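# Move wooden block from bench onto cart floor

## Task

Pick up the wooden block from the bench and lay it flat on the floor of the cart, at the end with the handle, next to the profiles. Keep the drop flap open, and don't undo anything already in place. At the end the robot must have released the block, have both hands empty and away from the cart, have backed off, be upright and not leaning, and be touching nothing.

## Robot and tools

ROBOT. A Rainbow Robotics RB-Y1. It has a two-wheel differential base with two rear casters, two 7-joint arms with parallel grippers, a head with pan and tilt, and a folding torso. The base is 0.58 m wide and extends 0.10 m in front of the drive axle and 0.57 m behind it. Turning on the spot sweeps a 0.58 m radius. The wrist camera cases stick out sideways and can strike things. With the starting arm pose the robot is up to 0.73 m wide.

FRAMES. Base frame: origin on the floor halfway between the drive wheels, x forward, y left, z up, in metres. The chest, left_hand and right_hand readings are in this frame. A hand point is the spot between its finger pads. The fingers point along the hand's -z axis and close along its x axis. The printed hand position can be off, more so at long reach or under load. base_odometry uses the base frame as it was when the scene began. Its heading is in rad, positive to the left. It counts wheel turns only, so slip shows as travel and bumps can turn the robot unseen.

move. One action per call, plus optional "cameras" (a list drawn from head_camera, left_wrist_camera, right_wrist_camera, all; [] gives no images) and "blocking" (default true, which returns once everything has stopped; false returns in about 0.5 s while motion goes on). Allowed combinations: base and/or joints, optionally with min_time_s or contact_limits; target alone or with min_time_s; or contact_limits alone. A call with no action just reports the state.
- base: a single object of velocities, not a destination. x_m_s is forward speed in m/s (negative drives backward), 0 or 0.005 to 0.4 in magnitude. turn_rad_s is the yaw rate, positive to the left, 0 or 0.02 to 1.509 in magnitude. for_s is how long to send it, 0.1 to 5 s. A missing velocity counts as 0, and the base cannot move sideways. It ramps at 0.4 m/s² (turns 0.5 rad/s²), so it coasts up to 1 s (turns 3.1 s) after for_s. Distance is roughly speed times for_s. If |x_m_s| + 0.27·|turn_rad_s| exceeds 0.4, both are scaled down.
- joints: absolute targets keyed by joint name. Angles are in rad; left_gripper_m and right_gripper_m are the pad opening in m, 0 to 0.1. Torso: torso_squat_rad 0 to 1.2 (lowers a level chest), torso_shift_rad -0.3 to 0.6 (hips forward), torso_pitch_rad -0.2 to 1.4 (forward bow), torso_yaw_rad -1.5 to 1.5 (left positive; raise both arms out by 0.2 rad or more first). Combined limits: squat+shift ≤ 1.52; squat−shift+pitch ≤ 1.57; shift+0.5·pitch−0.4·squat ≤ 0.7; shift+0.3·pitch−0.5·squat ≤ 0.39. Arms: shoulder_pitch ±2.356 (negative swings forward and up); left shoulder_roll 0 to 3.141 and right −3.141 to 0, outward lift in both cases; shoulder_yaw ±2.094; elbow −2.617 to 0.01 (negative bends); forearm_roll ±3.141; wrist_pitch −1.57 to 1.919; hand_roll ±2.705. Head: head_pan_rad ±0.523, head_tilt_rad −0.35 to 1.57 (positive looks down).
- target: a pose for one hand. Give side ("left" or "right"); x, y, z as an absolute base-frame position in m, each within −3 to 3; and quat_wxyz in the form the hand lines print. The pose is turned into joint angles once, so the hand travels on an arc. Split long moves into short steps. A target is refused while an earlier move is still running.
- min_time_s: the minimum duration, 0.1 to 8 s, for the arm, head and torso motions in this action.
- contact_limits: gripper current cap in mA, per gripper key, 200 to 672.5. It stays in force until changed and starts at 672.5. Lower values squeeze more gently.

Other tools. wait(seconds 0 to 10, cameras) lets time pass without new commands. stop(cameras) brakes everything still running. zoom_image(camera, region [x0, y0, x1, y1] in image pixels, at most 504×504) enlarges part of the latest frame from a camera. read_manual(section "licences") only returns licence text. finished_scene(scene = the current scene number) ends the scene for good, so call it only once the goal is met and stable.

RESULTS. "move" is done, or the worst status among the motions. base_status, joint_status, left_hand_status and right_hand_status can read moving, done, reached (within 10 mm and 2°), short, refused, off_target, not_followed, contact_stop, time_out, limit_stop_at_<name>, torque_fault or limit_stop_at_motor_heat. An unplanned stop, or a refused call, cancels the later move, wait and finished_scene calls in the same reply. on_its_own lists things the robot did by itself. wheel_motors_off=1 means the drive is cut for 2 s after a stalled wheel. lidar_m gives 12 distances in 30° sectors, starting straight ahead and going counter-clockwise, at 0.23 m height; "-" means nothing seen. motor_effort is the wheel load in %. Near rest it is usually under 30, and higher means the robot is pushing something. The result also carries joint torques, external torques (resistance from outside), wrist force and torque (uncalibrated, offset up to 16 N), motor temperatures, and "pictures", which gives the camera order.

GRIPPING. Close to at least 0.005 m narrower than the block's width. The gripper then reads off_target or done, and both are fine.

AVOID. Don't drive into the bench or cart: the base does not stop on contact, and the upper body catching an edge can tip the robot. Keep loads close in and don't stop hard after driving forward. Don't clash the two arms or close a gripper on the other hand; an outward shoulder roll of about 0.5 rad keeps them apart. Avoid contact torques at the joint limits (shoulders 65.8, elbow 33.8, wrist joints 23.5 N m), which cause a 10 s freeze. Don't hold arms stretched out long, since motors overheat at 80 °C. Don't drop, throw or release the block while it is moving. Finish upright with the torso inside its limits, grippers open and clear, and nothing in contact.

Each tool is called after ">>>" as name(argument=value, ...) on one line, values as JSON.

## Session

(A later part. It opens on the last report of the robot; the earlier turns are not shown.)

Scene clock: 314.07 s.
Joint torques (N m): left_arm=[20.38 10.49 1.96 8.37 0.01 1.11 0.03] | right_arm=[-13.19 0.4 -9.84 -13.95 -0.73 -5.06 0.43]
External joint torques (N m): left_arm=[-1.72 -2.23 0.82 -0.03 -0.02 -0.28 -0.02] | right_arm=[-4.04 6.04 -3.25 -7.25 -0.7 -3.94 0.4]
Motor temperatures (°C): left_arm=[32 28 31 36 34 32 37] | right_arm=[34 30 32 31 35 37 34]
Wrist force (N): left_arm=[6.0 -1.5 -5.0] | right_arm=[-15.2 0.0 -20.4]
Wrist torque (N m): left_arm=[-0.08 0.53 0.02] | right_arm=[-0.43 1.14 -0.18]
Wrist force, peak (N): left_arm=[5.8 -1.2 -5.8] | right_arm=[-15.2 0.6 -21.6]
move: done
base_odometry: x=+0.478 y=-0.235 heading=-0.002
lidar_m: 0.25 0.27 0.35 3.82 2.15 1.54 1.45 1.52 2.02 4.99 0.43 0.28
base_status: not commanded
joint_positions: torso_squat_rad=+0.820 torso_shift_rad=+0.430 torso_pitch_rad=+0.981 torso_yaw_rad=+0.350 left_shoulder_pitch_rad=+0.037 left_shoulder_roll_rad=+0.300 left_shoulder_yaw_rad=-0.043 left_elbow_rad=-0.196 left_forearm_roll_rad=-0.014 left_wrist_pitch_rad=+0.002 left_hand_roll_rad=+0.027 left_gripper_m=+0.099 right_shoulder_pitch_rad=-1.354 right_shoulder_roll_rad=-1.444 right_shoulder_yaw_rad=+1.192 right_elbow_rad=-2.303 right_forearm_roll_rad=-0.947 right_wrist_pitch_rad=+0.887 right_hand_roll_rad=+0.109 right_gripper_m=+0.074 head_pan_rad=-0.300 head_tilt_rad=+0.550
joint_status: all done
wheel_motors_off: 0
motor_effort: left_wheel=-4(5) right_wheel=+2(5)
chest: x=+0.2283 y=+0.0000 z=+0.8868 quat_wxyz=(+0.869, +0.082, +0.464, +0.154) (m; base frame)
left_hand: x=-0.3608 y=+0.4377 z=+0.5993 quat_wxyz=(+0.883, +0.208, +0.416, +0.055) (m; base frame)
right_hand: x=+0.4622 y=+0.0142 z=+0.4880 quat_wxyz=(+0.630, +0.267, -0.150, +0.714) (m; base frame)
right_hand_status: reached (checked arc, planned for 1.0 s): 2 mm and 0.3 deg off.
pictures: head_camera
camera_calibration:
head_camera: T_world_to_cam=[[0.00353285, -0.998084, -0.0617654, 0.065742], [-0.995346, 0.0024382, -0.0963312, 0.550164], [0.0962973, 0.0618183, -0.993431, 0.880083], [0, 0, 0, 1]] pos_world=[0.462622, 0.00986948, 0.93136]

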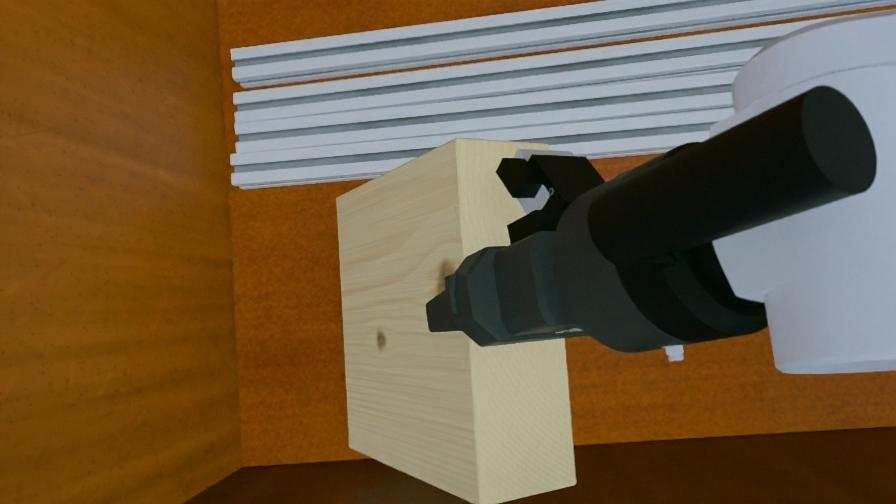

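>>> move(target={"side":"right","x":0.462,"y":0.0156,"z":0.484,"quat_wxyz":[0.6286,0.2683,-0.1514,0.7141]}, min_time_s=1.0, cameras=[])

>>> move(target={"side":"right","x":0.462,"y":0.0156,"z":0.479,"quat_wxyz":[0.6286,0.2683,-0.1514,0.7141]}, min_time_s=1.0, cameras=["head_camera"])

Scene clock: 316.67 s.
Joint torques (N m): left_arm=[20.26 10.35 1.97 8.25 -0.06 1.28 -0.05] | right_arm=[-9.08 0.56 -6.12 -10.1 0.27 -3.5 0.8]
External joint torques (N m): left_arm=[-1.82 -2.37 0.83 -0.14 -0.09 -0.1 -0.1] | right_arm=[0.07 6.19 0.46 -3.36 0.3 -2.39 0.77]
Motor temperatures (°C): left_arm=[32 28 31 36 34 32 37] | right_arm=[34 30 32 31 35 37 34]
Wrist force (N): left_arm=[5.3 -1.7 -4.9] | right_arm=[-10.0 -0.8 -1.0]
Wrist torque (N m): left_arm=[-0.08 0.46 0.03] | right_arm=[0.61 0.63 -0.59]
Wrist force, peak (N): left_arm=[6.3 -1.7 -5.5] | right_arm=[-15.3 0.6 -21.5]
move: done
base_odometry: x=+0.478 y=-0.235 heading=-0.002
lidar_m: 0.26 0.26 0.35 3.81 2.13 1.53 1.46 1.52 2.03 4.97 0.43 0.29
base_status: not commanded
joint_positions: torso_squat_rad=+0.820 torso_shift_rad=+0.430 torso_pitch_rad=+0.980 torso_yaw_rad=+0.350 left_shoulder_pitch_rad=+0.037 left_shoulder_roll_rad=+0.300 left_shoulder_yaw_rad=-0.043 left_elbow_rad=-0.196 left_forearm_roll_rad=-0.014 left_wrist_pitch_rad=+0.002 left_hand_roll_rad=+0.027 left_gripper_m=+0.099 right_shoulder_pitch_rad=-1.348 right_shoulder_roll_rad=-1.438 right_shoulder_yaw_rad=+1.196 right_elbow_rad=-2.288 right_forearm_roll_rad=-0.942 right_wrist_pitch_rad=+0.875 right_hand_roll_rad=+0.117 right_gripper_m=+0.074 head_pan_rad=-0.300 head_tilt_rad=+0.550
joint_status: all done
wheel_motors_off: 0
motor_effort: left_wheel=-4(5) right_wheel=+4(4)
chest: x=+0.2282 y=+0.0000 z=+0.8868 quat_wxyz=(+0.869, +0.082, +0.464, +0.154) (m; base frame)
left_hand: x=-0.3609 y=+0.4377 z=+0.5993 quat_wxyz=(+0.883, +0.208, +0.416, +0.055) (m; base frame)
right_hand: x=+0.4626 y=+0.0148 z=+0.4837 quat_wxyz=(+0.629, +0.267, -0.151, +0.714) (m; base frame)
right_hand_status: reached (checked arc, planned for 1.0 s): 1 mm and 0.2 deg off.
pictures: none
No camera images: "cameras" was empty.

Scene clock: 318.00 s.
Joint torques (N m): left_arm=[20.46 10.32 1.94 8.25 0.01 1.15 0.11] | right_arm=[-1.58 1.15 0.83 -0.65 1.9 -0.19 1.53]
External joint torques (N m): left_arm=[-1.6 -2.4 0.8 -0.13 -0.02 -0.24 0.07] | right_arm=[7.6 6.77 7.41 6.11 1.94 0.93 1.5]
Motor temperatures (°C): left_arm=[32 28 31 36 34 32 37] | right_arm=[34 30 32 31 35 37 34]
Wrist force (N): left_arm=[5.2 -1.2 -5.2] | right_arm=[0.5 3.8 42.6]
Wrist torque (N m): left_arm=[-0.14 0.42 0.03] | right_arm=[0.41 -0.31 -1.58]
Wrist force, peak (N): left_arm=[6.2 -1.4 -5.6] | right_arm=[0.8 3.9 44.1]
move: done
base_odometry: x=+0.478 y=-0.235 heading=-0.002
lidar_m: 0.25 0.26 0.36 3.83 2.16 1.52 1.46 1.52 2.01 4.98 0.43 0.27
base_status: not commanded
joint_positions: torso_squat_rad=+0.820 torso_shift_rad=+0.430 torso_pitch_rad=+0.979 torso_yaw_rad=+0.350 left_shoulder_pitch_rad=+0.037 left_shoulder_roll_rad=+0.300 left_shoulder_yaw_rad=-0.043 left_elbow_rad=-0.196 left_forearm_roll_rad=-0.014 left_wrist_pitch_rad=+0.002 left_hand_roll_rad=+0.027 left_gripper_m=+0.099 right_shoulder_pitch_rad=-1.343 right_shoulder_roll_rad=-1.433 right_shoulder_yaw_rad=+1.200 right_elbow_rad=-2.274 right_forearm_roll_rad=-0.937 right_wrist_pitch_rad=+0.862 right_hand_roll_rad=+0.126 right_gripper_m=+0.074 head_pan_rad=-0.300 head_tilt_rad=+0.550
joint_status: all done
wheel_motors_off: 0
motor_effort: left_wheel=-7(8) right_wheel=+5(5)
chest: x=+0.2277 y=+0.0000 z=+0.8873 quat_wxyz=(+0.869, +0.082, +0.463, +0.154) (m; base frame)
left_hand: x=-0.3609 y=+0.4378 z=+0.5988 quat_wxyz=(+0.884, +0.208, +0.416, +0.055) (m; base frame)
right_hand: x=+0.4633 y=+0.0157 z=+0.4810 quat_wxyz=(+0.629, +0.267, -0.153, +0.714) (m; base frame)
right_hand_status: reached (checked arc, planned for 1.0 s): 2 mm and 0.3 deg off.
pictures: head_camera
camera_calibration:
head_camera: T_world_to_cam=[[0.00342511, -0.99809, -0.0616823, 0.0656728], [-0.99519, 0.00263658, -0.0979241, 0.551061], [0.0978997, 0.061721, -0.993281, 0.880157], [0, 0, 0, 1]] pos_world=[0.462018, 0.0097703, 0.932256]

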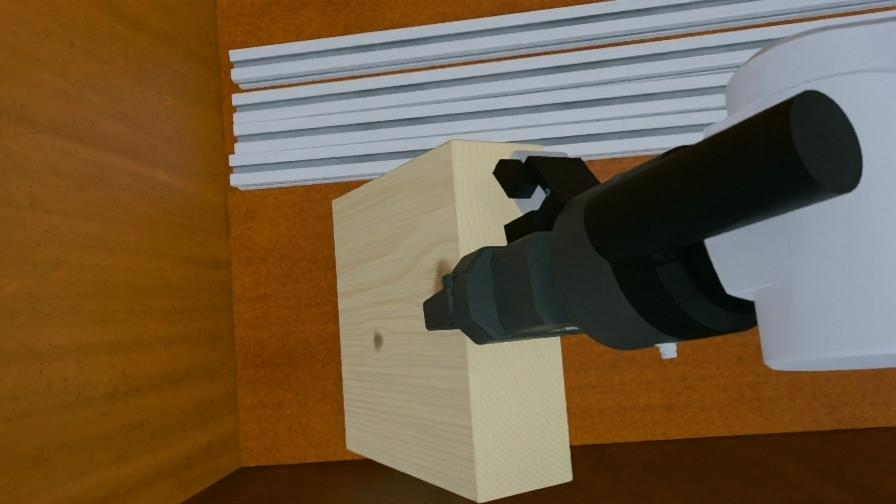

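>>> move(target={"side":"right","x":0.4655,"y":-0.029,"z":0.460,"quat_wxyz":[0.5900,0.3552,-0.2364,0.6854]}, min_time_s=1.8, cameras=["head_camera"])

Scene clock: 321.50 s.
Joint torques (N m): left_arm=[20.24 10.34 1.96 8.32 -0.06 1.18 0.11] | right_arm=[-8.64 -10.13 -6.78 -8.84 0.42 -0.72 0.87]
External joint torques (N m): left_arm=[-1.86 -2.38 0.83 -0.07 -0.09 -0.2 0.07] | right_arm=[-1.68 -1.11 -1.04 -2.68 0.58 0.13 0.83]
Motor temperatures (°C): left_arm=[32 28 31 36 34 32 37] | right_arm=[34 30 32 31 35 37 34]
Wrist force (N): left_arm=[5.7 -1.5 -5.5] | right_arm=[-8.3 0.1 -8.6]
Wrist torque (N m): left_arm=[-0.10 0.50 0.04] | right_arm=[0.01 -1.17 -1.16]
Wrist force, peak (N): left_arm=[6.2 -1.9 -5.8] | right_arm=[14.8 -14.4 66.7]
move: done
base_odometry: x=+0.478 y=-0.235 heading=-0.002
lidar_m: 0.26 0.25 0.35 3.84 2.14 1.53 1.45 1.51 2.03 4.98 0.43 0.29
base_status: not commanded
joint_positions: torso_squat_rad=+0.820 torso_shift_rad=+0.430 torso_pitch_rad=+0.981 torso_yaw_rad=+0.350 left_shoulder_pitch_rad=+0.037 left_shoulder_roll_rad=+0.300 left_shoulder_yaw_rad=-0.043 left_elbow_rad=-0.196 left_forearm_roll_rad=-0.014 left_wrist_pitch_rad=+0.002 left_hand_roll_rad=+0.027 left_gripper_m=+0.099 right_shoulder_pitch_rad=-1.274 right_shoulder_roll_rad=-1.655 right_shoulder_yaw_rad=+1.366 right_elbow_rad=-2.119 right_forearm_roll_rad=-1.508 right_wrist_pitch_rad=+0.280 right_hand_roll_rad=+0.876 right_gripper_m=+0.074 head_pan_rad=-0.300 head_tilt_rad=+0.550
joint_status: all done
wheel_motors_off: 0
motor_effort: left_wheel=-3(12) right_wheel=+1(5)
chest: x=+0.2282 y=+0.0000 z=+0.8868 quat_wxyz=(+0.869, +0.082, +0.464, +0.154) (m; base frame)
left_hand: x=-0.3609 y=+0.4377 z=+0.5993 quat_wxyz=(+0.883, +0.208, +0.416, +0.055) (m; base frame)
right_hand: x=+0.4653 y=-0.0288 z=+0.4590 quat_wxyz=(+0.593, +0.351, -0.236, +0.685) (m; base frame)
right_hand_status: reached (checked arc, planned for 1.8 s): 1 mm and 0.6 deg off.
pictures: head_camera
camera_calibration:
head_camera: T_world_to_cam=[[0.0035409, -0.998078, -0.0618645, 0.0658304], [-0.995346, 0.00243974, -0.096331, 0.550164], [0.0962968, 0.0619177, -0.993425, 0.880077], [0, 0, 0, 1]] pos_world=[0.462622, 0.00986923, 0.93136]

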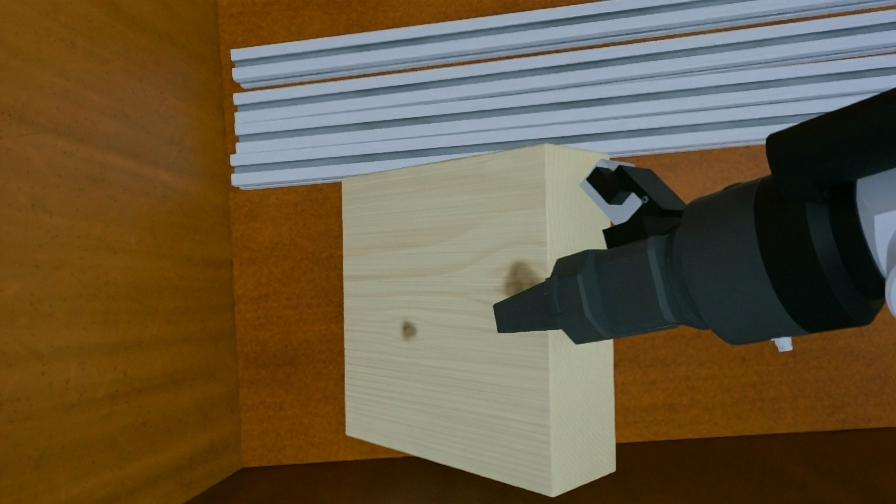

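>>> move(target={"side":"right","x":0.454,"y":-0.029,"z":0.470,"quat_wxyz":[0.5900,0.3552,-0.2364,0.6854]}, min_time_s=1.0, cameras=["head_camera"])

>>> move(target={"side":"right","x":0.456,"y":-0.049,"z":0.449,"quat_wxyz":[0.5664,0.3969,-0.2777,0.6666]}, min_time_s=1.2, cameras=["head_camera"])

Scene clock: 325.13 s.
Joint torques (N m): left_arm=[20.49 10.52 2.1 8.32 -0.18 1.19 0.03] | right_arm=[-9.68 -7.17 -8.53 -15.86 -0.94 -4.42 0.01]
External joint torques (N m): left_arm=[-1.6 -2.2 0.96 -0.08 -0.2 -0.2 -0.02] | right_arm=[-3.1 1.88 -2.99 -9.54 -0.8 -3.5 -0.03]
Motor temperatures (°C): left_arm=[32 28 31 36 34 32 37] | right_arm=[34 30 32 31 35 37 34]
Wrist force (N): left_arm=[5.5 -1.6 -4.6] | right_arm=[-20.6 0.4 -15.5]
Wrist torque (N m): left_arm=[-0.07 0.47 0.02] | right_arm=[-0.35 1.49 -0.39]
Wrist force, peak (N): left_arm=[6.1 -1.5 -5.9] | right_arm=[-21.8 0.8 -16.1]
move: done
base_odometry: x=+0.478 y=-0.235 heading=-0.002
lidar_m: 0.26 0.27 0.35 3.83 2.14 1.52 1.45 1.52 2.01 4.97 0.43 0.29
base_status: not commanded
joint_positions: torso_squat_rad=+0.820 torso_shift_rad=+0.430 torso_pitch_rad=+0.981 torso_yaw_rad=+0.350 left_shoulder_pitch_rad=+0.037 left_shoulder_roll_rad=+0.300 left_shoulder_yaw_rad=-0.043 left_elbow_rad=-0.196 left_forearm_roll_rad=-0.014 left_wrist_pitch_rad=+0.002 left_hand_roll_rad=+0.027 left_gripper_m=+0.099 right_shoulder_pitch_rad=-1.265 right_shoulder_roll_rad=-1.679 right_shoulder_yaw_rad=+1.372 right_elbow_rad=-2.170 right_forearm_roll_rad=-1.458 right_wrist_pitch_rad=+0.271 right_hand_roll_rad=+0.827 right_gripper_m=+0.074 head_pan_rad=-0.300 head_tilt_rad=+0.550
joint_status: all done
wheel_motors_off: 0
motor_effort: left_wheel=-3(4) right_wheel=+0(4)
chest: x=+0.2283 y=+0.0000 z=+0.8868 quat_wxyz=(+0.869, +0.082, +0.464, +0.154) (m; base frame)
left_hand: x=-0.3609 y=+0.4377 z=+0.5994 quat_wxyz=(+0.883, +0.208, +0.416, +0.055) (m; base frame)
right_hand: x=+0.4543 y=-0.0296 z=+0.4685 quat_wxyz=(+0.589, +0.357, -0.235, +0.685) (m; base frame)
right_hand_status: reached (checked arc, planned for 1.0 s): 2 mm and 0.3 deg off.
pictures: head_camera
camera_calibration:
head_camera: T_world_to_cam=[[0.00364025, -0.998078, -0.0618565, 0.0657766], [-0.995346, 0.00234037, -0.0963388, 0.550172], [0.0962984, 0.0619193, -0.993425, 0.880076], [0, 0, 0, 1]] pos_world=[0.462622, 0.00986894, 0.93136]

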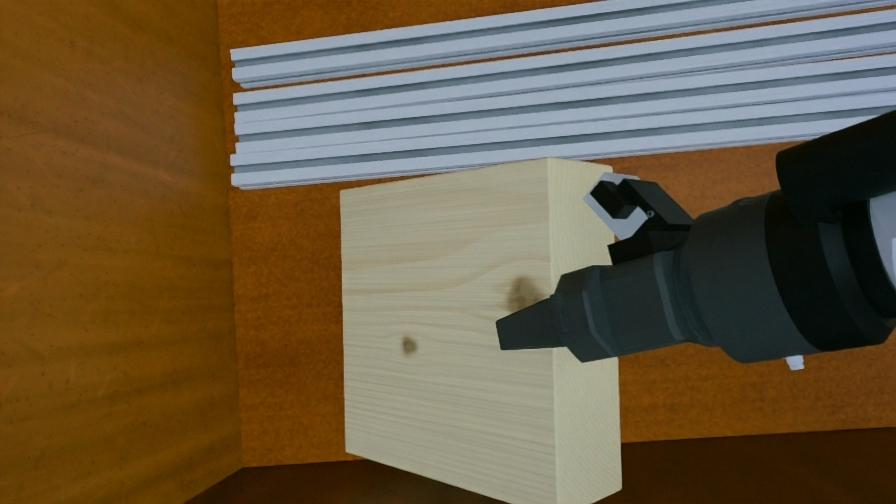

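Scene clock: 326.67 s.
Joint torques (N m): left_arm=[20.38 10.33 1.8 8.35 0.06 1.22 0.04] | right_arm=[-9.01 -5.62 -9.84 -14.95 -1.95 2.77 0]
External joint torques (N m): left_arm=[-1.72 -2.4 0.67 -0.05 0.04 -0.17 0] | right_arm=[-3.93 5.16 -4.9 -9 -1.53 2.21 -0.05]
Motor temperatures (°C): left_arm=[32 28 31 36 34 32 37] | right_arm=[34 30 32 31 35 37 34]
Wrist force (N): left_arm=[5.0 -1.6 -5.0] | right_arm=[-22.3 1.1 -12.1]
Wrist torque (N m): left_arm=[-0.08 0.36 0.07] | right_arm=[-0.39 1.60 -0.42]
Wrist force, peak (N): left_arm=[6.0 -1.7 -6.1] | right_arm=[-25.4 2.4 -13.6]
move: done
base_odometry: x=+0.478 y=-0.235 heading=-0.002
lidar_m: 0.24 0.26 0.35 3.82 2.15 1.52 1.45 1.52 2.03 4.97 0.43 0.27
base_status: not commanded
joint_positions: torso_squat_rad=+0.820 torso_shift_rad=+0.430 torso_pitch_rad=+0.981 torso_yaw_rad=+0.350 left_shoulder_pitch_rad=+0.037 left_shoulder_roll_rad=+0.300 left_shoulder_yaw_rad=-0.043 left_elbow_rad=-0.196 left_forearm_roll_rad=-0.014 left_wrist_pitch_rad=+0.002 left_hand_roll_rad=+0.027 left_gripper_m=+0.099 right_shoulder_pitch_rad=-0.885 right_shoulder_roll_rad=-1.649 right_shoulder_yaw_rad=+1.047 right_elbow_rad=-1.988 right_forearm_roll_rad=-2.359 right_wrist_pitch_rad=+0.319 right_hand_roll_rad=+1.864 right_gripper_m=+0.074 head_pan_rad=-0.300 head_tilt_rad=+0.550
joint_status: all done
wheel_motors_off: 0
motor_effort: left_wheel=-2(3) right_wheel=+3(5)
chest: x=+0.2283 y=+0.0000 z=+0.8867 quat_wxyz=(+0.869, +0.082, +0.464, +0.154) (m; base frame)
left_hand: x=-0.3609 y=+0.4377 z=+0.5994 quat_wxyz=(+0.883, +0.208, +0.417, +0.055) (m; base frame)
right_hand: x=+0.4563 y=-0.0503 z=+0.4478 quat_wxyz=(+0.569, +0.394, -0.274, +0.668) (m; base frame)
right_hand_status: reached (checked arc, planned for 1.2 s): 2 mm and 0.6 deg off.
pictures: head_camera
camera_calibration:
head_camera: T_world_to_cam=[[0.00362612, -0.998085, -0.0617583, 0.0656855], [-0.995355, 0.00233879, -0.0962395, 0.550174], [0.0961996, 0.0618204, -0.99344, 0.880028], [0, 0, 0, 1]] pos_world=[0.462722, 0.00986918, 0.931261]

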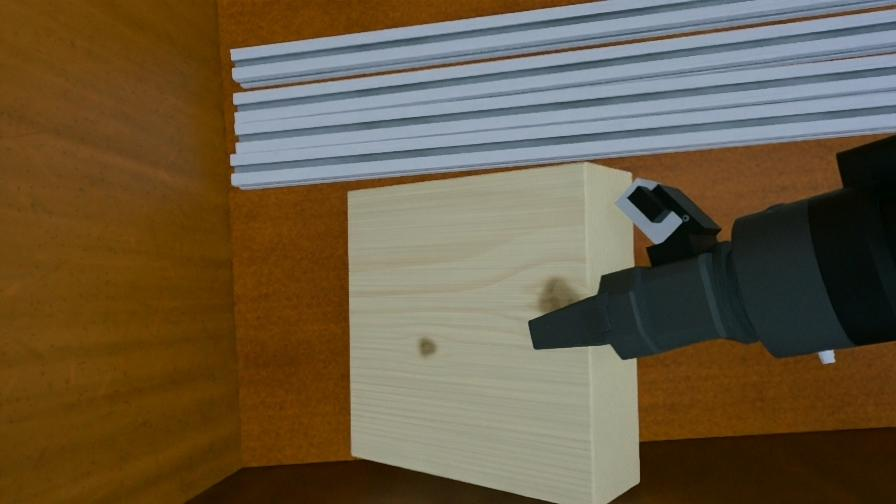

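>>> move(target={"side":"right","x":0.457,"y":-0.067,"z":0.430,"quat_wxyz":[0.5411,0.4362,-0.3175,0.6451]}, min_time_s=1.2, cameras=["head_camera"])

Scene clock: 329.03 s.
Joint torques (N m): left_arm=[20.19 10.44 1.99 8.43 -0.07 1.26 -0.03] | right_arm=[-6.53 -6.34 -9.65 -14.11 -3.23 5.78 0.51]
External joint torques (N m): left_arm=[-1.9 -2.28 0.85 0.04 -0.1 -0.13 -0.07] | right_arm=[-2.7 4.67 -5.13 -8.75 -2.58 4.57 0.47]
Motor temperatures (°C): left_arm=[32 28 31 36 34 32 37] | right_arm=[34 30 32 31 35 37 34]
Wrist force (N): left_arm=[5.9 -1.7 -5.1] | right_arm=[-24.5 1.7 -9.9]
Wrist torque (N m): left_arm=[-0.05 0.55 0.03] | right_arm=[-0.45 1.71 -0.48]
Wrist force, peak (N): left_arm=[6.4 -1.5 -5.7] | right_arm=[-26.0 2.2 -10.3]
move: done
base_odometry: x=+0.478 y=-0.235 heading=-0.002
lidar_m: 0.26 0.26 0.35 3.83 2.15 1.53 1.46 1.52 2.02 4.99 0.43 0.29
base_status: not commanded
joint_positions: torso_squat_rad=+0.820 torso_shift_rad=+0.430 torso_pitch_rad=+0.981 torso_yaw_rad=+0.350 left_shoulder_pitch_rad=+0.037 left_shoulder_roll_rad=+0.300 left_shoulder_yaw_rad=-0.043 left_elbow_rad=-0.196 left_forearm_roll_rad=-0.014 left_wrist_pitch_rad=+0.002 left_hand_roll_rad=+0.027 left_gripper_m=+0.099 right_shoulder_pitch_rad=-0.662 right_shoulder_roll_rad=-1.544 right_shoulder_yaw_rad=+0.826 right_elbow_rad=-1.761 right_forearm_roll_rad=-2.670 right_wrist_pitch_rad=+0.562 right_hand_roll_rad=+2.294 right_gripper_m=+0.074 head_pan_rad=-0.300 head_tilt_rad=+0.550
joint_status: all done
wheel_motors_off: 0
motor_effort: left_wheel=-3(3) right_wheel=+1(4)
chest: x=+0.2283 y=+0.0000 z=+0.8867 quat_wxyz=(+0.869, +0.082, +0.464, +0.154) (m; base frame)
left_hand: x=-0.3609 y=+0.4377 z=+0.5994 quat_wxyz=(+0.883, +0.208, +0.417, +0.055) (m; base frame)
right_hand: x=+0.4573 y=-0.0685 z=+0.4290 quat_wxyz=(+0.544, +0.433, -0.314, +0.647) (m; base frame)
right_hand_status: reached (checked arc, planned for 1.2 s): 2 mm and 0.6 deg off.
pictures: head_camera
camera_calibration:
head_camera: T_world_to_cam=[[0.00362612, -0.998085, -0.0617583, 0.0656855], [-0.995355, 0.00233879, -0.0962395, 0.550174], [0.0961996, 0.0618204, -0.99344, 0.880028], [0, 0, 0, 1]] pos_world=[0.462722, 0.00986918, 0.931261]

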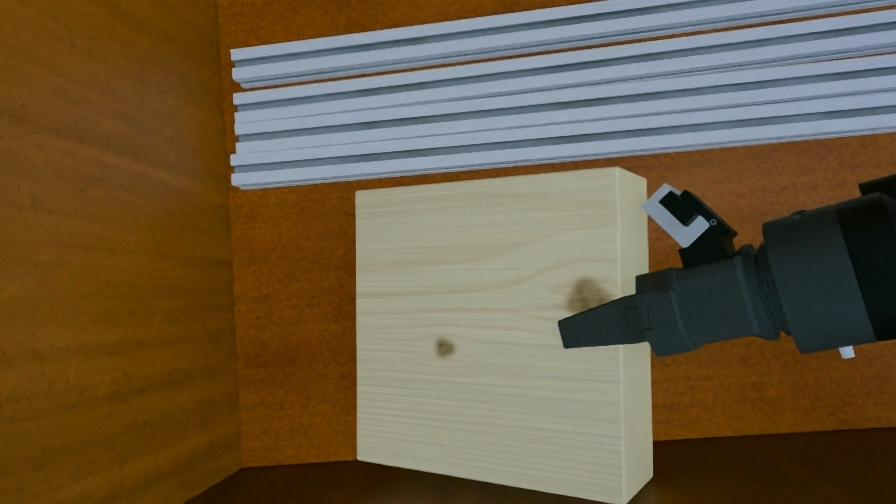

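>>> move(target={"side":"right","x":0.458,"y":-0.085,"z":0.399,"quat_wxyz":[0.5034,0.4861,-0.3686,0.6121]}, min_time_s=1.2, cameras=["head_camera"])

Scene clock: 331.50 s.
Joint torques (N m): left_arm=[20.26 10.4 2.04 8.28 -0.05 1.24 0] | right_arm=[-5.15 -5.43 -6.02 -12.96 -3.73 7.76 0.04]
External joint torques (N m): left_arm=[-1.84 -2.33 0.91 -0.11 -0.07 -0.14 -0.05] | right_arm=[-2.15 5.3 -2.18 -8.81 -2.9 6.22 -0.01]
Motor temperatures (°C): left_arm=[32 28 31 36 34 32 37] | right_arm=[34 30 32 31 35 37 34]
Wrist force (N): left_arm=[5.2 -1.6 -5.6] | right_arm=[-27.1 0.2 -5.4]
Wrist torque (N m): left_arm=[-0.09 0.40 0.02] | right_arm=[-0.36 1.82 -0.35]
Wrist force, peak (N): left_arm=[6.1 -2.1 -5.4] | right_arm=[-28.8 -10.1 0.1]
move: done
base_odometry: x=+0.478 y=-0.235 heading=-0.001
lidar_m: 0.26 0.27 0.35 3.82 2.14 1.53 1.45 1.52 2.03 4.97 0.43 0.29
base_status: not commanded
joint_positions: torso_squat_rad=+0.820 torso_shift_rad=+0.430 torso_pitch_rad=+0.981 torso_yaw_rad=+0.350 left_shoulder_pitch_rad=+0.037 left_shoulder_roll_rad=+0.300 left_shoulder_yaw_rad=-0.043 left_elbow_rad=-0.196 left_forearm_roll_rad=-0.014 left_wrist_pitch_rad=+0.002 left_hand_roll_rad=+0.027 left_gripper_m=+0.099 right_shoulder_pitch_rad=-0.669 right_shoulder_roll_rad=-1.331 right_shoulder_yaw_rad=+0.773 right_elbow_rad=-1.344 right_forearm_roll_rad=-2.757 right_wrist_pitch_rad=+0.956 right_hand_roll_rad=+2.531 right_gripper_m=+0.074 head_pan_rad=-0.300 head_tilt_rad=+0.550
joint_status: all done
wheel_motors_off: 0
motor_effort: left_wheel=-2(3) right_wheel=+1(3)
chest: x=+0.2283 y=+0.0000 z=+0.8867 quat_wxyz=(+0.869, +0.082, +0.464, +0.154) (m; base frame)
left_hand: x=-0.3609 y=+0.4377 z=+0.5994 quat_wxyz=(+0.883, +0.208, +0.417, +0.055) (m; base frame)
right_hand: x=+0.4580 y=-0.0862 z=+0.3980 quat_wxyz=(+0.505, +0.484, -0.367, +0.613) (m; base frame)
right_hand_status: reached (checked arc, planned for 1.2 s): 2 mm and 0.4 deg off.
pictures: head_camera
camera_calibration:
head_camera: T_world_to_cam=[[0.00362779, -0.998085, -0.0617587, 0.065685], [-0.995365, 0.00233101, -0.0961406, 0.550087], [0.0961004, 0.0618212, -0.99345, 0.880083], [0, 0, 0, 1]] pos_world=[0.462722, 0.00986915, 0.931261]

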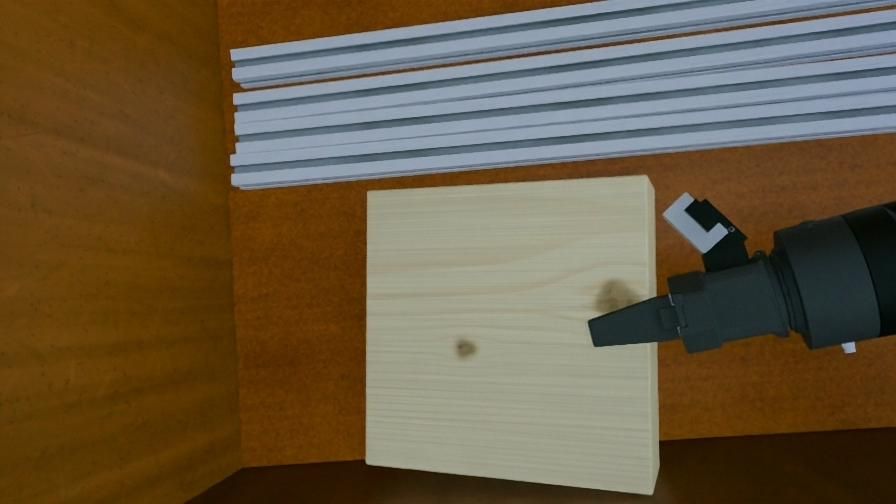

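>>> move(target={"side":"right","x":0.469,"y":-0.091,"z":0.378,"quat_wxyz":[0.4831,0.5096,-0.3930,0.5937]}, min_time_s=1.2, cameras=["head_camera","right_wrist_camera"])

Scene clock: 335.17 s.
Joint torques (N m): left_arm=[20.45 10.47 2.05 8.12 -0.05 1.22 0.04] | right_arm=[-8.79 -6.71 -4.99 -10.21 -4.14 7.92 0.54]
External joint torques (N m): left_arm=[-1.65 -2.26 0.92 -0.27 -0.08 -0.17 -0.01] | right_arm=[-5.14 3.57 -1.68 -7.19 -3.27 6.29 0.49]
Motor temperatures (°C): left_arm=[32 28 31 36 34 32 37] | right_arm=[34 30 32 32 36 37 34]
Wrist force (N): left_arm=[5.6 -1.4 -5.3] | right_arm=[-27.3 2.1 -2.9]
Wrist torque (N m): left_arm=[-0.09 0.45 0.05] | right_arm=[-0.51 1.85 -0.52]
Wrist force, peak (N): left_arm=[6.3 -1.6 -5.7] | right_arm=[-29.1 1.4 -3.0]
move: done
base_odometry: x=+0.478 y=-0.235 heading=-0.001
lidar_m: 0.26 0.26 0.34 3.82 2.15 1.54 1.45 1.51 2.03 4.97 0.42 0.29
base_status: not commanded
joint_positions: torso_squat_rad=+0.820 torso_shift_rad=+0.430 torso_pitch_rad=+0.981 torso_yaw_rad=+0.350 left_shoulder_pitch_rad=+0.037 left_shoulder_roll_rad=+0.300 left_shoulder_yaw_rad=-0.043 left_elbow_rad=-0.196 left_forearm_roll_rad=-0.014 left_wrist_pitch_rad=+0.002 left_hand_roll_rad=+0.027 left_gripper_m=+0.099 right_shoulder_pitch_rad=-0.790 right_shoulder_roll_rad=-1.169 right_shoulder_yaw_rad=+0.790 right_elbow_rad=-0.985 right_forearm_roll_rad=-2.737 right_wrist_pitch_rad=+1.224 right_hand_roll_rad=+2.600 right_gripper_m=+0.074 head_pan_rad=-0.300 head_tilt_rad=+0.550
joint_status: all done
wheel_motors_off: 0
motor_effort: left_wheel=-2(4) right_wheel=+1(3)
chest: x=+0.2283 y=+0.0000 z=+0.8867 quat_wxyz=(+0.869, +0.082, +0.464, +0.154) (m; base frame)
left_hand: x=-0.3609 y=+0.4377 z=+0.5994 quat_wxyz=(+0.883, +0.208, +0.417, +0.055) (m; base frame)
right_hand: x=+0.4686 y=-0.0922 z=+0.3770 quat_wxyz=(+0.485, +0.508, -0.391, +0.595) (m; base frame)
right_hand_status: reached (checked arc, planned for 1.2 s): 2 mm and 0.3 deg off.
pictures: head_camera, right_wrist_camera
camera_calibration:
head_camera: T_world_to_cam=[[0.00362779, -0.998085, -0.0617587, 0.065685], [-0.995365, 0.00233101, -0.0961406, 0.550087], [0.0961004, 0.0618212, -0.99345, 0.880083], [0, 0, 0, 1]] pos_world=[0.462722, 0.00986915, 0.931261]
right_wrist_camera: T_world_to_cam=[[0.0357074, -0.147164, -0.988467, 0.341051], [-0.724898, -0.684679, 0.0757498, 0.275073], [-0.68793, 0.713833, -0.131127, 0.509755], [0, 0, 0, 1]] pos_world=[0.537898, -0.125353, 0.383124]

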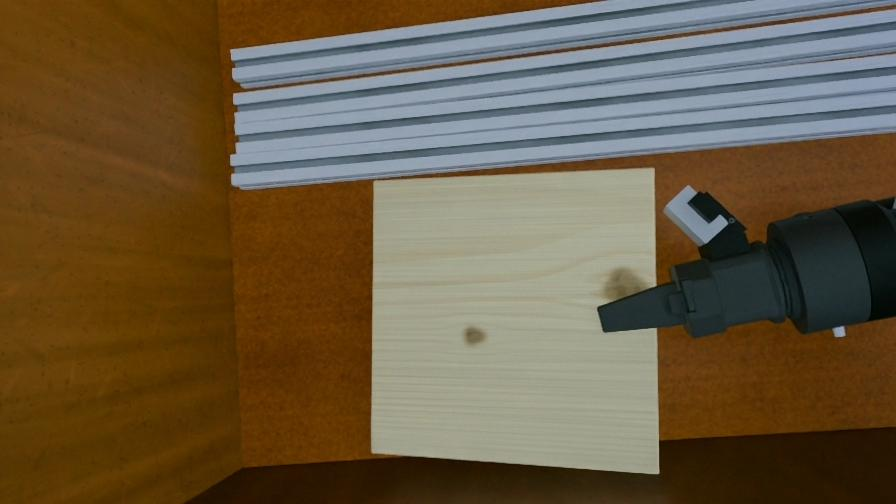

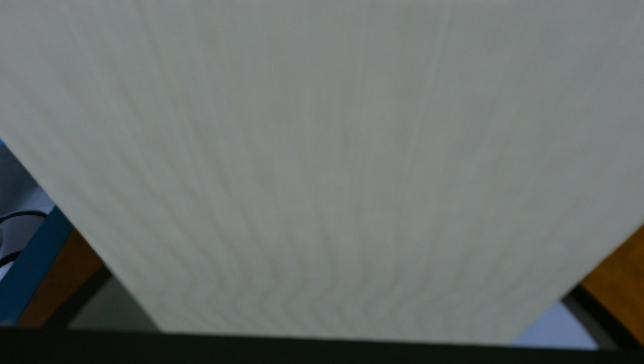

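>>> move(target={"side":"right","x":0.479,"y":-0.091,"z":0.372,"quat_wxyz":[0.4831,0.5096,-0.3930,0.5937]}, min_time_s=1.0, cameras=[])

>>> move(target={"side":"right","x":0.479,"y":-0.091,"z":0.366,"quat_wxyz":[0.4831,0.5096,-0.3930,0.5937]}, min_time_s=1.0, cameras=["head_camera"])

Scene clock: 338.77 s.
Joint torques (N m): left_arm=[20.29 10.68 1.93 8.27 -0.02 1.22 0.01] | right_arm=[-10.14 -5.99 -5.29 -9.55 -4.14 8.1 0.1]
External joint torques (N m): left_arm=[-1.8 -2.04 0.79 -0.13 -0.05 -0.17 -0.04] | right_arm=[-5.94 4.25 -2.01 -6.78 -3.24 6.47 0.05]
Motor temperatures (°C): left_arm=[32 28 31 36 34 32 37] | right_arm=[34 30 32 31 36 38 34]
Wrist force (N): left_arm=[5.2 -1.3 -5.5] | right_arm=[-26.7 1.7 -2.5]
Wrist torque (N m): left_arm=[-0.08 0.45 0.01] | right_arm=[-0.45 1.92 -0.49]
Wrist force, peak (N): left_arm=[5.8 -1.3 -6.1] | right_arm=[-28.0 2.2 -2.6]
move: done
base_odometry: x=+0.478 y=-0.235 heading=-0.001
lidar_m: 0.26 0.27 0.35 3.82 2.16 1.53 1.46 1.52 2.03 4.97 0.42 0.28
base_status: not commanded
joint_positions: torso_squat_rad=+0.820 torso_shift_rad=+0.430 torso_pitch_rad=+0.981 torso_yaw_rad=+0.350 left_shoulder_pitch_rad=+0.037 left_shoulder_roll_rad=+0.300 left_shoulder_yaw_rad=-0.043 left_elbow_rad=-0.196 left_forearm_roll_rad=-0.014 left_wrist_pitch_rad=+0.002 left_hand_roll_rad=+0.027 left_gripper_m=+0.099 right_shoulder_pitch_rad=-0.836 right_shoulder_roll_rad=-1.140 right_shoulder_yaw_rad=+0.799 right_elbow_rad=-0.905 right_forearm_roll_rad=-2.722 right_wrist_pitch_rad=+1.262 right_hand_roll_rad=+2.594 right_gripper_m=+0.074 head_pan_rad=-0.300 head_tilt_rad=+0.550
joint_status: all done
wheel_motors_off: 0
motor_effort: left_wheel=-2(3) right_wheel=+0(3)
chest: x=+0.2283 y=+0.0000 z=+0.8867 quat_wxyz=(+0.869, +0.082, +0.464, +0.154) (m; base frame)
left_hand: x=-0.3609 y=+0.4377 z=+0.5994 quat_wxyz=(+0.883, +0.208, +0.417, +0.055) (m; base frame)
right_hand: x=+0.4783 y=-0.0922 z=+0.3716 quat_wxyz=(+0.486, +0.507, -0.391, +0.595) (m; base frame)
right_hand_status: reached (checked arc, planned for 1.0 s): 1 mm and 0.6 deg off.
pictures: none
No camera images: "cameras" was empty.

Scene clock: 340.10 s.
Joint torques (N m): left_arm=[20.41 10.63 1.95 8.46 -0.05 1.15 0.09] | right_arm=[-10.4 -5.97 -4.34 -9.13 -4.08 8.15 0.59]
External joint torques (N m): left_arm=[-1.68 -2.09 0.81 0.07 -0.08 -0.23 0.04] | right_arm=[-6.04 4.03 -1.25 -6.59 -3.2 6.51 0.54]
Motor temperatures (°C): left_arm=[32 28 31 36 34 32 37] | right_arm=[34 30 32 31 36 38 34]
Wrist force (N): left_arm=[5.8 -1.4 -4.8] | right_arm=[-27.1 1.7 -2.4]
Wrist torque (N m): left_arm=[-0.11 0.51 0.01] | right_arm=[-0.45 1.87 -0.51]
Wrist force, peak (N): left_arm=[5.7 -1.2 -6.4] | right_arm=[-27.8 2.2 -2.6]
move: done
base_odometry: x=+0.478 y=-0.235 heading=-0.001
lidar_m: 0.26 0.28 0.34 3.82 2.16 1.53 1.45 1.51 2.02 4.97 0.43 0.28
base_status: not commanded
joint_positions: torso_squat_rad=+0.820 torso_shift_rad=+0.430 torso_pitch_rad=+0.981 torso_yaw_rad=+0.350 left_shoulder_pitch_rad=+0.037 left_shoulder_roll_rad=+0.300 left_shoulder_yaw_rad=-0.043 left_elbow_rad=-0.196 left_forearm_roll_rad=-0.014 left_wrist_pitch_rad=+0.002 left_hand_roll_rad=+0.027 left_gripper_m=+0.099 right_shoulder_pitch_rad=-0.862 right_shoulder_roll_rad=-1.107 right_shoulder_yaw_rad=+0.806 right_elbow_rad=-0.834 right_forearm_roll_rad=-2.712 right_wrist_pitch_rad=+1.297 right_hand_roll_rad=+2.608 right_gripper_m=+0.074 head_pan_rad=-0.300 head_tilt_rad=+0.550
joint_status: all done
wheel_motors_off: 0
motor_effort: left_wheel=-2(3) right_wheel=+2(3)
chest: x=+0.2283 y=+0.0000 z=+0.8867 quat_wxyz=(+0.869, +0.082, +0.464, +0.154) (m; base frame)
left_hand: x=-0.3609 y=+0.4377 z=+0.5994 quat_wxyz=(+0.883, +0.208, +0.417, +0.055) (m; base frame)
right_hand: x=+0.4783 y=-0.0921 z=+0.3653 quat_wxyz=(+0.486, +0.507, -0.391, +0.595) (m; base frame)
right_hand_status: reached (checked arc, planned for 1.0 s): 1 mm and 0.5 deg off.
pictures: head_camera
camera_calibration:
head_camera: T_world_to_cam=[[0.00362779, -0.998085, -0.0617587, 0.065685], [-0.995365, 0.00233101, -0.0961406, 0.550087], [0.0961004, 0.0618212, -0.99345, 0.880083], [0, 0, 0, 1]] pos_world=[0.462722, 0.00986915, 0.931261]

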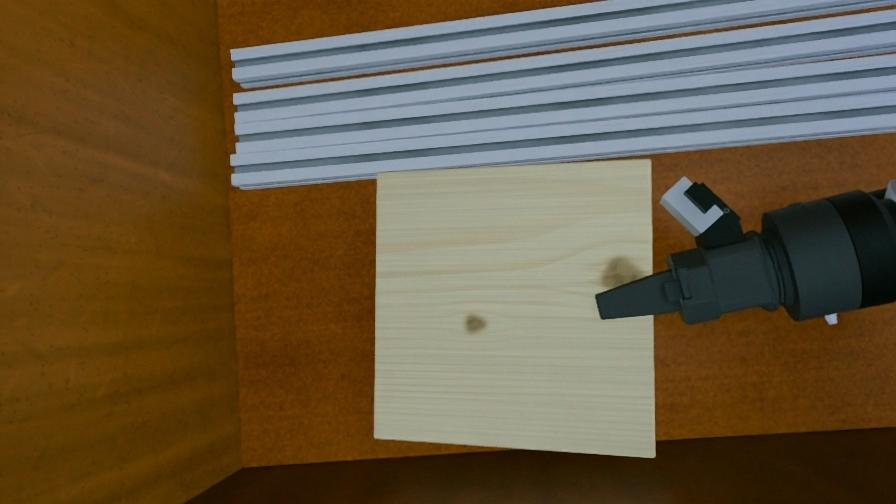

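>>> move(target={"side":"right","x":0.475,"y":-0.091,"z":0.361,"quat_wxyz":[0.4831,0.5096,-0.3930,0.5937]}, min_time_s=1.0, cameras=[])

>>> move(joints={"right_gripper_m":0.08}, cameras=["head_camera"])

Scene clock: 343.30 s.
Joint torques (N m): left_arm=[20.36 10.22 2.09 8.11 0.04 1.2 -0.01] | right_arm=[-10.16 -5.19 -3.98 -8.96 -4 8.23 0.73]
External joint torques (N m): left_arm=[-1.74 -2.5 0.95 -0.28 0.01 -0.18 -0.06] | right_arm=[-5.86 4.56 -1.08 -6.58 -3.14 6.57 0.68]
Motor temperatures (°C): left_arm=[32 28 31 36 34 32 37] | right_arm=[34 30 32 31 36 38 34]
Wrist force (N): left_arm=[5.7 -1.4 -5.0] | right_arm=[-27.0 2.2 -2.8]
Wrist torque (N m): left_arm=[-0.14 0.49 0.04] | right_arm=[-0.48 1.88 -0.49]
Wrist force, peak (N): left_arm=[6.1 -2.0 -5.9] | right_arm=[-27.9 1.9 -2.3]
move: done
base_odometry: x=+0.478 y=-0.235 heading=-0.001
lidar_m: 0.25 0.26 0.35 3.81 2.15 1.53 1.46 1.50 2.02 4.98 0.43 0.28
base_status: not commanded
joint_positions: torso_squat_rad=+0.820 torso_shift_rad=+0.430 torso_pitch_rad=+0.981 torso_yaw_rad=+0.350 left_shoulder_pitch_rad=+0.037 left_shoulder_roll_rad=+0.300 left_shoulder_yaw_rad=-0.043 left_elbow_rad=-0.196 left_forearm_roll_rad=-0.014 left_wrist_pitch_rad=+0.002 left_hand_roll_rad=+0.027 left_gripper_m=+0.099 right_shoulder_pitch_rad=-0.871 right_shoulder_roll_rad=-1.082 right_shoulder_yaw_rad=+0.810 right_elbow_rad=-0.785 right_forearm_roll_rad=-2.706 right_wrist_pitch_rad=+1.319 right_hand_roll_rad=+2.626 right_gripper_m=+0.074 head_pan_rad=-0.300 head_tilt_rad=+0.550
joint_status: all done
wheel_motors_off: 0
motor_effort: left_wheel=-2(3) right_wheel=+1(2)
chest: x=+0.2283 y=+0.0000 z=+0.8867 quat_wxyz=(+0.869, +0.082, +0.464, +0.154) (m; base frame)
left_hand: x=-0.3609 y=+0.4377 z=+0.5994 quat_wxyz=(+0.883, +0.208, +0.417, +0.055) (m; base frame)
right_hand: x=+0.4744 y=-0.0923 z=+0.3602 quat_wxyz=(+0.485, +0.508, -0.391, +0.595) (m; base frame)
right_hand_status: reached (checked arc, planned for 1.0 s): 2 mm and 0.4 deg off.
pictures: none
No camera images: "cameras" was empty.

Scene clock: 343.80 s.
Joint torques (N m): left_arm=[20.4 10.76 2.09 8.35 0 1.18 -0.05] | right_arm=[-8.09 -7.32 -3.8 -5.97 -2.63 4.67 0.38]
External joint torques (N m): left_arm=[-1.7 -1.97 0.96 -0.04 -0.02 -0.21 -0.09] | right_arm=[-3.77 2.41 -0.9 -3.58 -1.78 3 0.34]
Motor temperatures (°C): left_arm=[32 28 31 36 34 32 37] | right_arm=[34 30 32 31 36 38 34]
Wrist force (N): left_arm=[5.5 -1.3 -5.4] | right_arm=[-17.6 2.2 -0.1]
Wrist torque (N m): left_arm=[-0.11 0.43 0.02] | right_arm=[-0.38 -0.05 -0.19]
Wrist force, peak (N): left_arm=[5.8 -1.5 -5.8] | right_arm=[-27.2 2.3 -2.7]
move: done
base_odometry: x=+0.478 y=-0.235 heading=-0.001
lidar_m: 0.25 0.27 0.35 3.83 2.15 1.54 1.45 1.51 2.02 4.97 0.43 0.29
base_status: not commanded
joint_positions: torso_squat_rad=+0.820 torso_shift_rad=+0.430 torso_pitch_rad=+0.981 torso_yaw_rad=+0.350 left_shoulder_pitch_rad=+0.037 left_shoulder_roll_rad=+0.300 left_shoulder_yaw_rad=-0.043 left_elbow_rad=-0.196 left_forearm_roll_rad=-0.014 left_wrist_pitch_rad=+0.002 left_hand_roll_rad=+0.027 left_gripper_m=+0.099 right_shoulder_pitch_rad=-0.871 right_shoulder_roll_rad=-1.081 right_shoulder_yaw_rad=+0.810 right_elbow_rad=-0.786 right_forearm_roll_rad=-2.707 right_wrist_pitch_rad=+1.319 right_hand_roll_rad=+2.626 right_gripper_m=+0.080 head_pan_rad=-0.300 head_tilt_rad=+0.550
joint_status: all done
wheel_motors_off: 0
motor_effort: left_wheel=-2(3) right_wheel=+4(4)
chest: x=+0.2283 y=+0.0000 z=+0.8868 quat_wxyz=(+0.869, +0.082, +0.464, +0.154) (m; base frame)
left_hand: x=-0.3609 y=+0.4377 z=+0.5993 quat_wxyz=(+0.883, +0.208, +0.416, +0.055) (m; base frame)
right_hand: x=+0.4745 y=-0.0917 z=+0.3607 quat_wxyz=(+0.485, +0.508, -0.392, +0.594) (m; base frame)
pictures: head_camera
camera_calibration:
head_camera: T_world_to_cam=[[0.00363387, -0.998085, -0.0617577, 0.0656878], [-0.995355, 0.00233104, -0.0962401, 0.550085], [0.0961997, 0.0618206, -0.99344, 0.880137], [0, 0, 0, 1]] pos_world=[0.462622, 0.00986915, 0.931361]

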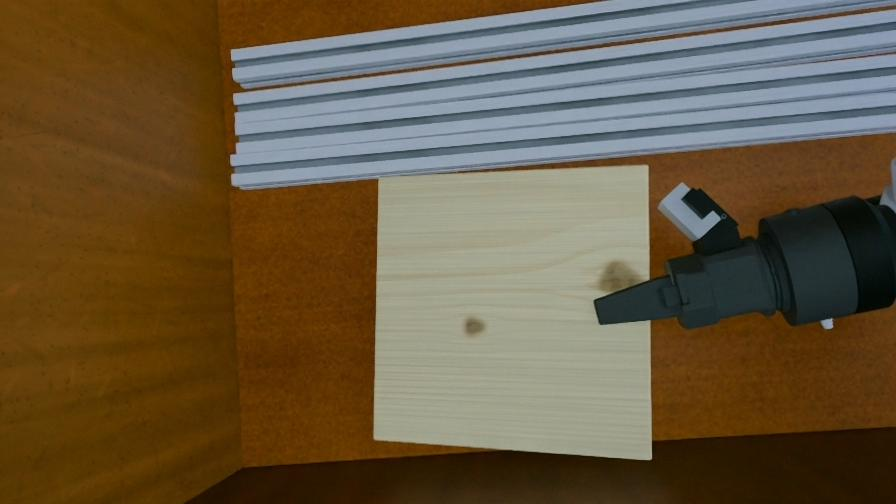

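>>> move(joints={"right_gripper_m":0.09}, cameras=[])

>>> move(joints={"right_gripper_m":0.1}, cameras=["head_camera","right_wrist_camera"])

Scene clock: 345.53 s.
Joint torques (N m): left_arm=[20.24 10.39 2.16 8.22 -0.07 1.16 -0.02] | right_arm=[-8.12 -7.48 -4.1 -5.93 -2.5 3.84 0.33]
External joint torques (N m): left_arm=[-1.85 -2.33 1.03 -0.18 -0.1 -0.22 -0.07] | right_arm=[-3.8 2.26 -1.19 -3.54 -1.64 2.18 0.28]
Motor temperatures (°C): left_arm=[32 28 31 36 34 32 37] | right_arm=[34 30 32 31 36 38 34]
Wrist force (N): left_arm=[5.6 -1.1 -5.0] | right_arm=[-16.2 4.4 1.2]
Wrist torque (N m): left_arm=[-0.15 0.42 0.00] | right_arm=[-0.47 -0.39 -0.28]
Wrist force, peak (N): left_arm=[5.7 -1.3 -5.9] | right_arm=[-18.6 2.8 -0.2]
move: done
base_odometry: x=+0.478 y=-0.235 heading=-0.001
lidar_m: 0.26 0.26 0.35 3.84 2.15 1.53 1.45 1.52 2.02 4.97 0.42 0.28
base_status: not commanded
joint_positions: torso_squat_rad=+0.820 torso_shift_rad=+0.430 torso_pitch_rad=+0.981 torso_yaw_rad=+0.350 left_shoulder_pitch_rad=+0.037 left_shoulder_roll_rad=+0.300 left_shoulder_yaw_rad=-0.043 left_elbow_rad=-0.196 left_forearm_roll_rad=-0.014 left_wrist_pitch_rad=+0.002 left_hand_roll_rad=+0.027 left_gripper_m=+0.099 right_shoulder_pitch_rad=-0.871 right_shoulder_roll_rad=-1.081 right_shoulder_yaw_rad=+0.810 right_elbow_rad=-0.786 right_forearm_roll_rad=-2.707 right_wrist_pitch_rad=+1.320 right_hand_roll_rad=+2.626 right_gripper_m=+0.090 head_pan_rad=-0.300 head_tilt_rad=+0.550
joint_status: all done
wheel_motors_off: 0
motor_effort: left_wheel=+0(2) right_wheel=+2(3)
chest: x=+0.2283 y=+0.0000 z=+0.8868 quat_wxyz=(+0.869, +0.082, +0.464, +0.154) (m; base frame)
left_hand: x=-0.3609 y=+0.4377 z=+0.5993 quat_wxyz=(+0.883, +0.208, +0.416, +0.055) (m; base frame)
right_hand: x=+0.4745 y=-0.0917 z=+0.3608 quat_wxyz=(+0.485, +0.508, -0.392, +0.594) (m; base frame)
pictures: none
No camera images: "cameras" was empty.

Scene clock: 346.10 s.
Joint torques (N m): left_arm=[20.28 10.47 1.84 8.28 -0.03 1.27 0.04] | right_arm=[-8.32 -7.21 -4.21 -5.66 -2.43 3.62 0.48]
External joint torques (N m): left_arm=[-1.82 -2.25 0.71 -0.11 -0.06 -0.12 -0.01] | right_arm=[-4 2.52 -1.31 -3.27 -1.57 1.96 0.43]
Motor temperatures (°C): left_arm=[32 28 31 36 34 32 37] | right_arm=[34 30 32 31 36 38 34]
Wrist force (N): left_arm=[5.6 -0.8 -4.6] | right_arm=[-16.5 3.8 0.7]
Wrist torque (N m): left_arm=[-0.16 0.46 0.03] | right_arm=[-0.43 -0.51 -0.26]
Wrist force, peak (N): left_arm=[6.1 -1.0 -6.2] | right_arm=[-17.3 4.3 0.6]
move: done
base_odometry: x=+0.478 y=-0.235 heading=-0.001
lidar_m: 0.24 0.26 0.36 3.81 2.15 1.51 1.45 1.52 2.02 4.97 0.43 0.28
base_status: not commanded
joint_positions: torso_squat_rad=+0.820 torso_shift_rad=+0.430 torso_pitch_rad=+0.981 torso_yaw_rad=+0.350 left_shoulder_pitch_rad=+0.037 left_shoulder_roll_rad=+0.300 left_shoulder_yaw_rad=-0.043 left_elbow_rad=-0.196 left_forearm_roll_rad=-0.014 left_wrist_pitch_rad=+0.002 left_hand_roll_rad=+0.027 left_gripper_m=+0.099 right_shoulder_pitch_rad=-0.871 right_shoulder_roll_rad=-1.081 right_shoulder_yaw_rad=+0.810 right_elbow_rad=-0.786 right_forearm_roll_rad=-2.707 right_wrist_pitch_rad=+1.320 right_hand_roll_rad=+2.626 right_gripper_m=+0.099 head_pan_rad=-0.300 head_tilt_rad=+0.550
joint_status: all done
wheel_motors_off: 0
motor_effort: left_wheel=-1(3) right_wheel=+2(2)
chest: x=+0.2283 y=+0.0000 z=+0.8868 quat_wxyz=(+0.869, +0.082, +0.464, +0.154) (m; base frame)
left_hand: x=-0.3609 y=+0.4377 z=+0.5993 quat_wxyz=(+0.883, +0.208, +0.416, +0.055) (m; base frame)
right_hand: x=+0.4745 y=-0.0916 z=+0.3608 quat_wxyz=(+0.485, +0.508, -0.392, +0.594) (m; base frame)
pictures: head_camera, right_wrist_camera
camera_calibration:
head_camera: T_world_to_cam=[[0.00363387, -0.998085, -0.0617577, 0.0656878], [-0.995355, 0.00233104, -0.0962401, 0.550085], [0.0961997, 0.0618206, -0.99344, 0.880137], [0, 0, 0, 1]] pos_world=[0.462622, 0.00986915, 0.931361]
right_wrist_camera: T_world_to_cam=[[0.0358567, -0.145814, -0.988662, 0.325066], [-0.724719, -0.684979, 0.0747409, 0.281157], [-0.688111, 0.713822, -0.130235, 0.511099], [0, 0, 0, 1]] pos_world=[0.543797, -0.124848, 0.366929]

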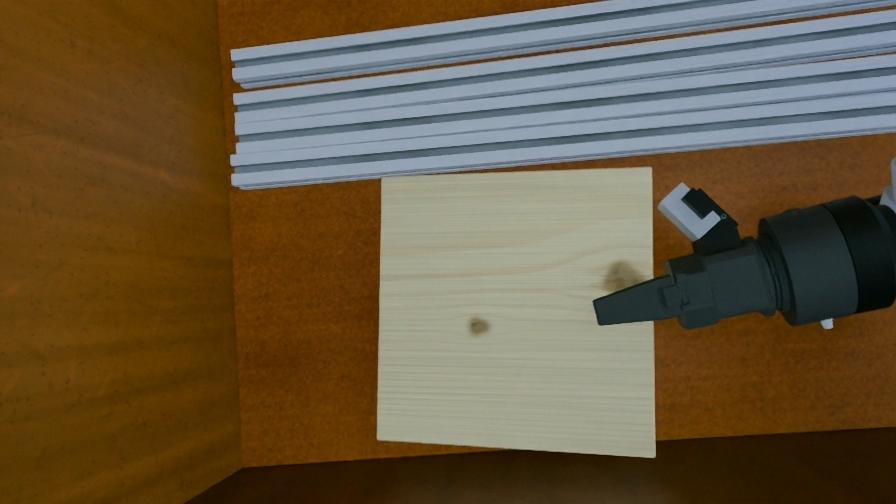

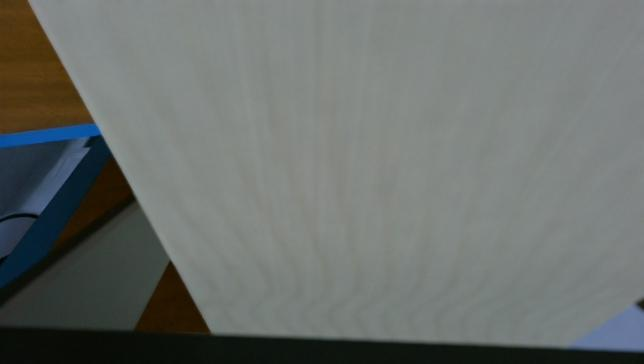

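>>> move(target={"side":"right","x":0.484,"y":-0.132,"z":0.361,"quat_wxyz":[0.485,0.508,-0.392,0.594]}, min_time_s=1.5, cameras=["head_camera"])

Scene clock: 350.13 s.
Joint torques (N m): left_arm=[20.18 10.52 2.05 8.23 -0.12 1.18 0.03] | right_arm=[-7.01 -14.91 -5.2 -1.04 -1.9 3.65 0.28]
External joint torques (N m): left_arm=[-1.91 -2.2 0.91 -0.17 -0.15 -0.2 -0.01] | right_arm=[-2.83 -3.93 -2.64 0.09 -1.11 1.95 0.24]
Motor temperatures (°C): left_arm=[32 28 31 36 34 32 37] | right_arm=[34 30 32 31 36 38 34]
Wrist force (N): left_arm=[5.1 -1.3 -5.1] | right_arm=[-16.2 2.6 -3.7]
Wrist torque (N m): left_arm=[-0.11 0.38 0.07] | right_arm=[-0.35 -0.68 -0.20]
Wrist force, peak (N): left_arm=[6.2 -2.1 -5.7] | right_arm=[-17.1 1.7 -5.1]
move: done
base_odometry: x=+0.478 y=-0.235 heading=-0.001
lidar_m: 0.26 0.26 0.35 3.82 2.15 1.52 1.45 1.51 2.02 4.97 0.43 0.28
base_status: not commanded
joint_positions: torso_squat_rad=+0.820 torso_shift_rad=+0.430 torso_pitch_rad=+0.981 torso_yaw_rad=+0.350 left_shoulder_pitch_rad=+0.037 left_shoulder_roll_rad=+0.300 left_shoulder_yaw_rad=-0.043 left_elbow_rad=-0.196 left_forearm_roll_rad=-0.014 left_wrist_pitch_rad=+0.002 left_hand_roll_rad=+0.027 left_gripper_m=+0.099 right_shoulder_pitch_rad=-0.907 right_shoulder_roll_rad=-1.081 right_shoulder_yaw_rad=+0.810 right_elbow_rad=-0.602 right_forearm_roll_rad=-2.708 right_wrist_pitch_rad=+1.477 right_hand_roll_rad=+2.667 right_gripper_m=+0.099 head_pan_rad=-0.300 head_tilt_rad=+0.550
joint_status: all done
wheel_motors_off: 0
motor_effort: left_wheel=-1(3) right_wheel=+1(3)
chest: x=+0.2283 y=+0.0000 z=+0.8868 quat_wxyz=(+0.869, +0.082, +0.464, +0.154) (m; base frame)
left_hand: x=-0.3609 y=+0.4376 z=+0.5994 quat_wxyz=(+0.883, +0.208, +0.416, +0.055) (m; base frame)
right_hand: x=+0.4831 y=-0.1315 z=+0.3611 quat_wxyz=(+0.487, +0.507, -0.391, +0.595) (m; base frame)
right_hand_status: reached (checked arc, planned for 1.5 s): 1 mm and 0.3 deg off.
pictures: head_camera
camera_calibration:
head_camera: T_world_to_cam=[[0.00364192, -0.998078, -0.0618568, 0.0657761], [-0.995355, 0.00233257, -0.0962399, 0.550085], [0.0961992, 0.06192, -0.993434, 0.880131], [0, 0, 0, 1]] pos_world=[0.462622, 0.00986891, 0.931361]

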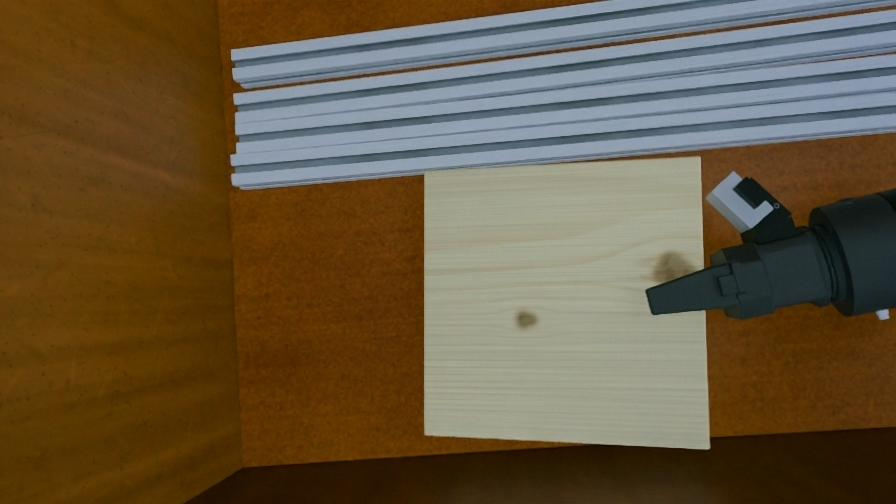

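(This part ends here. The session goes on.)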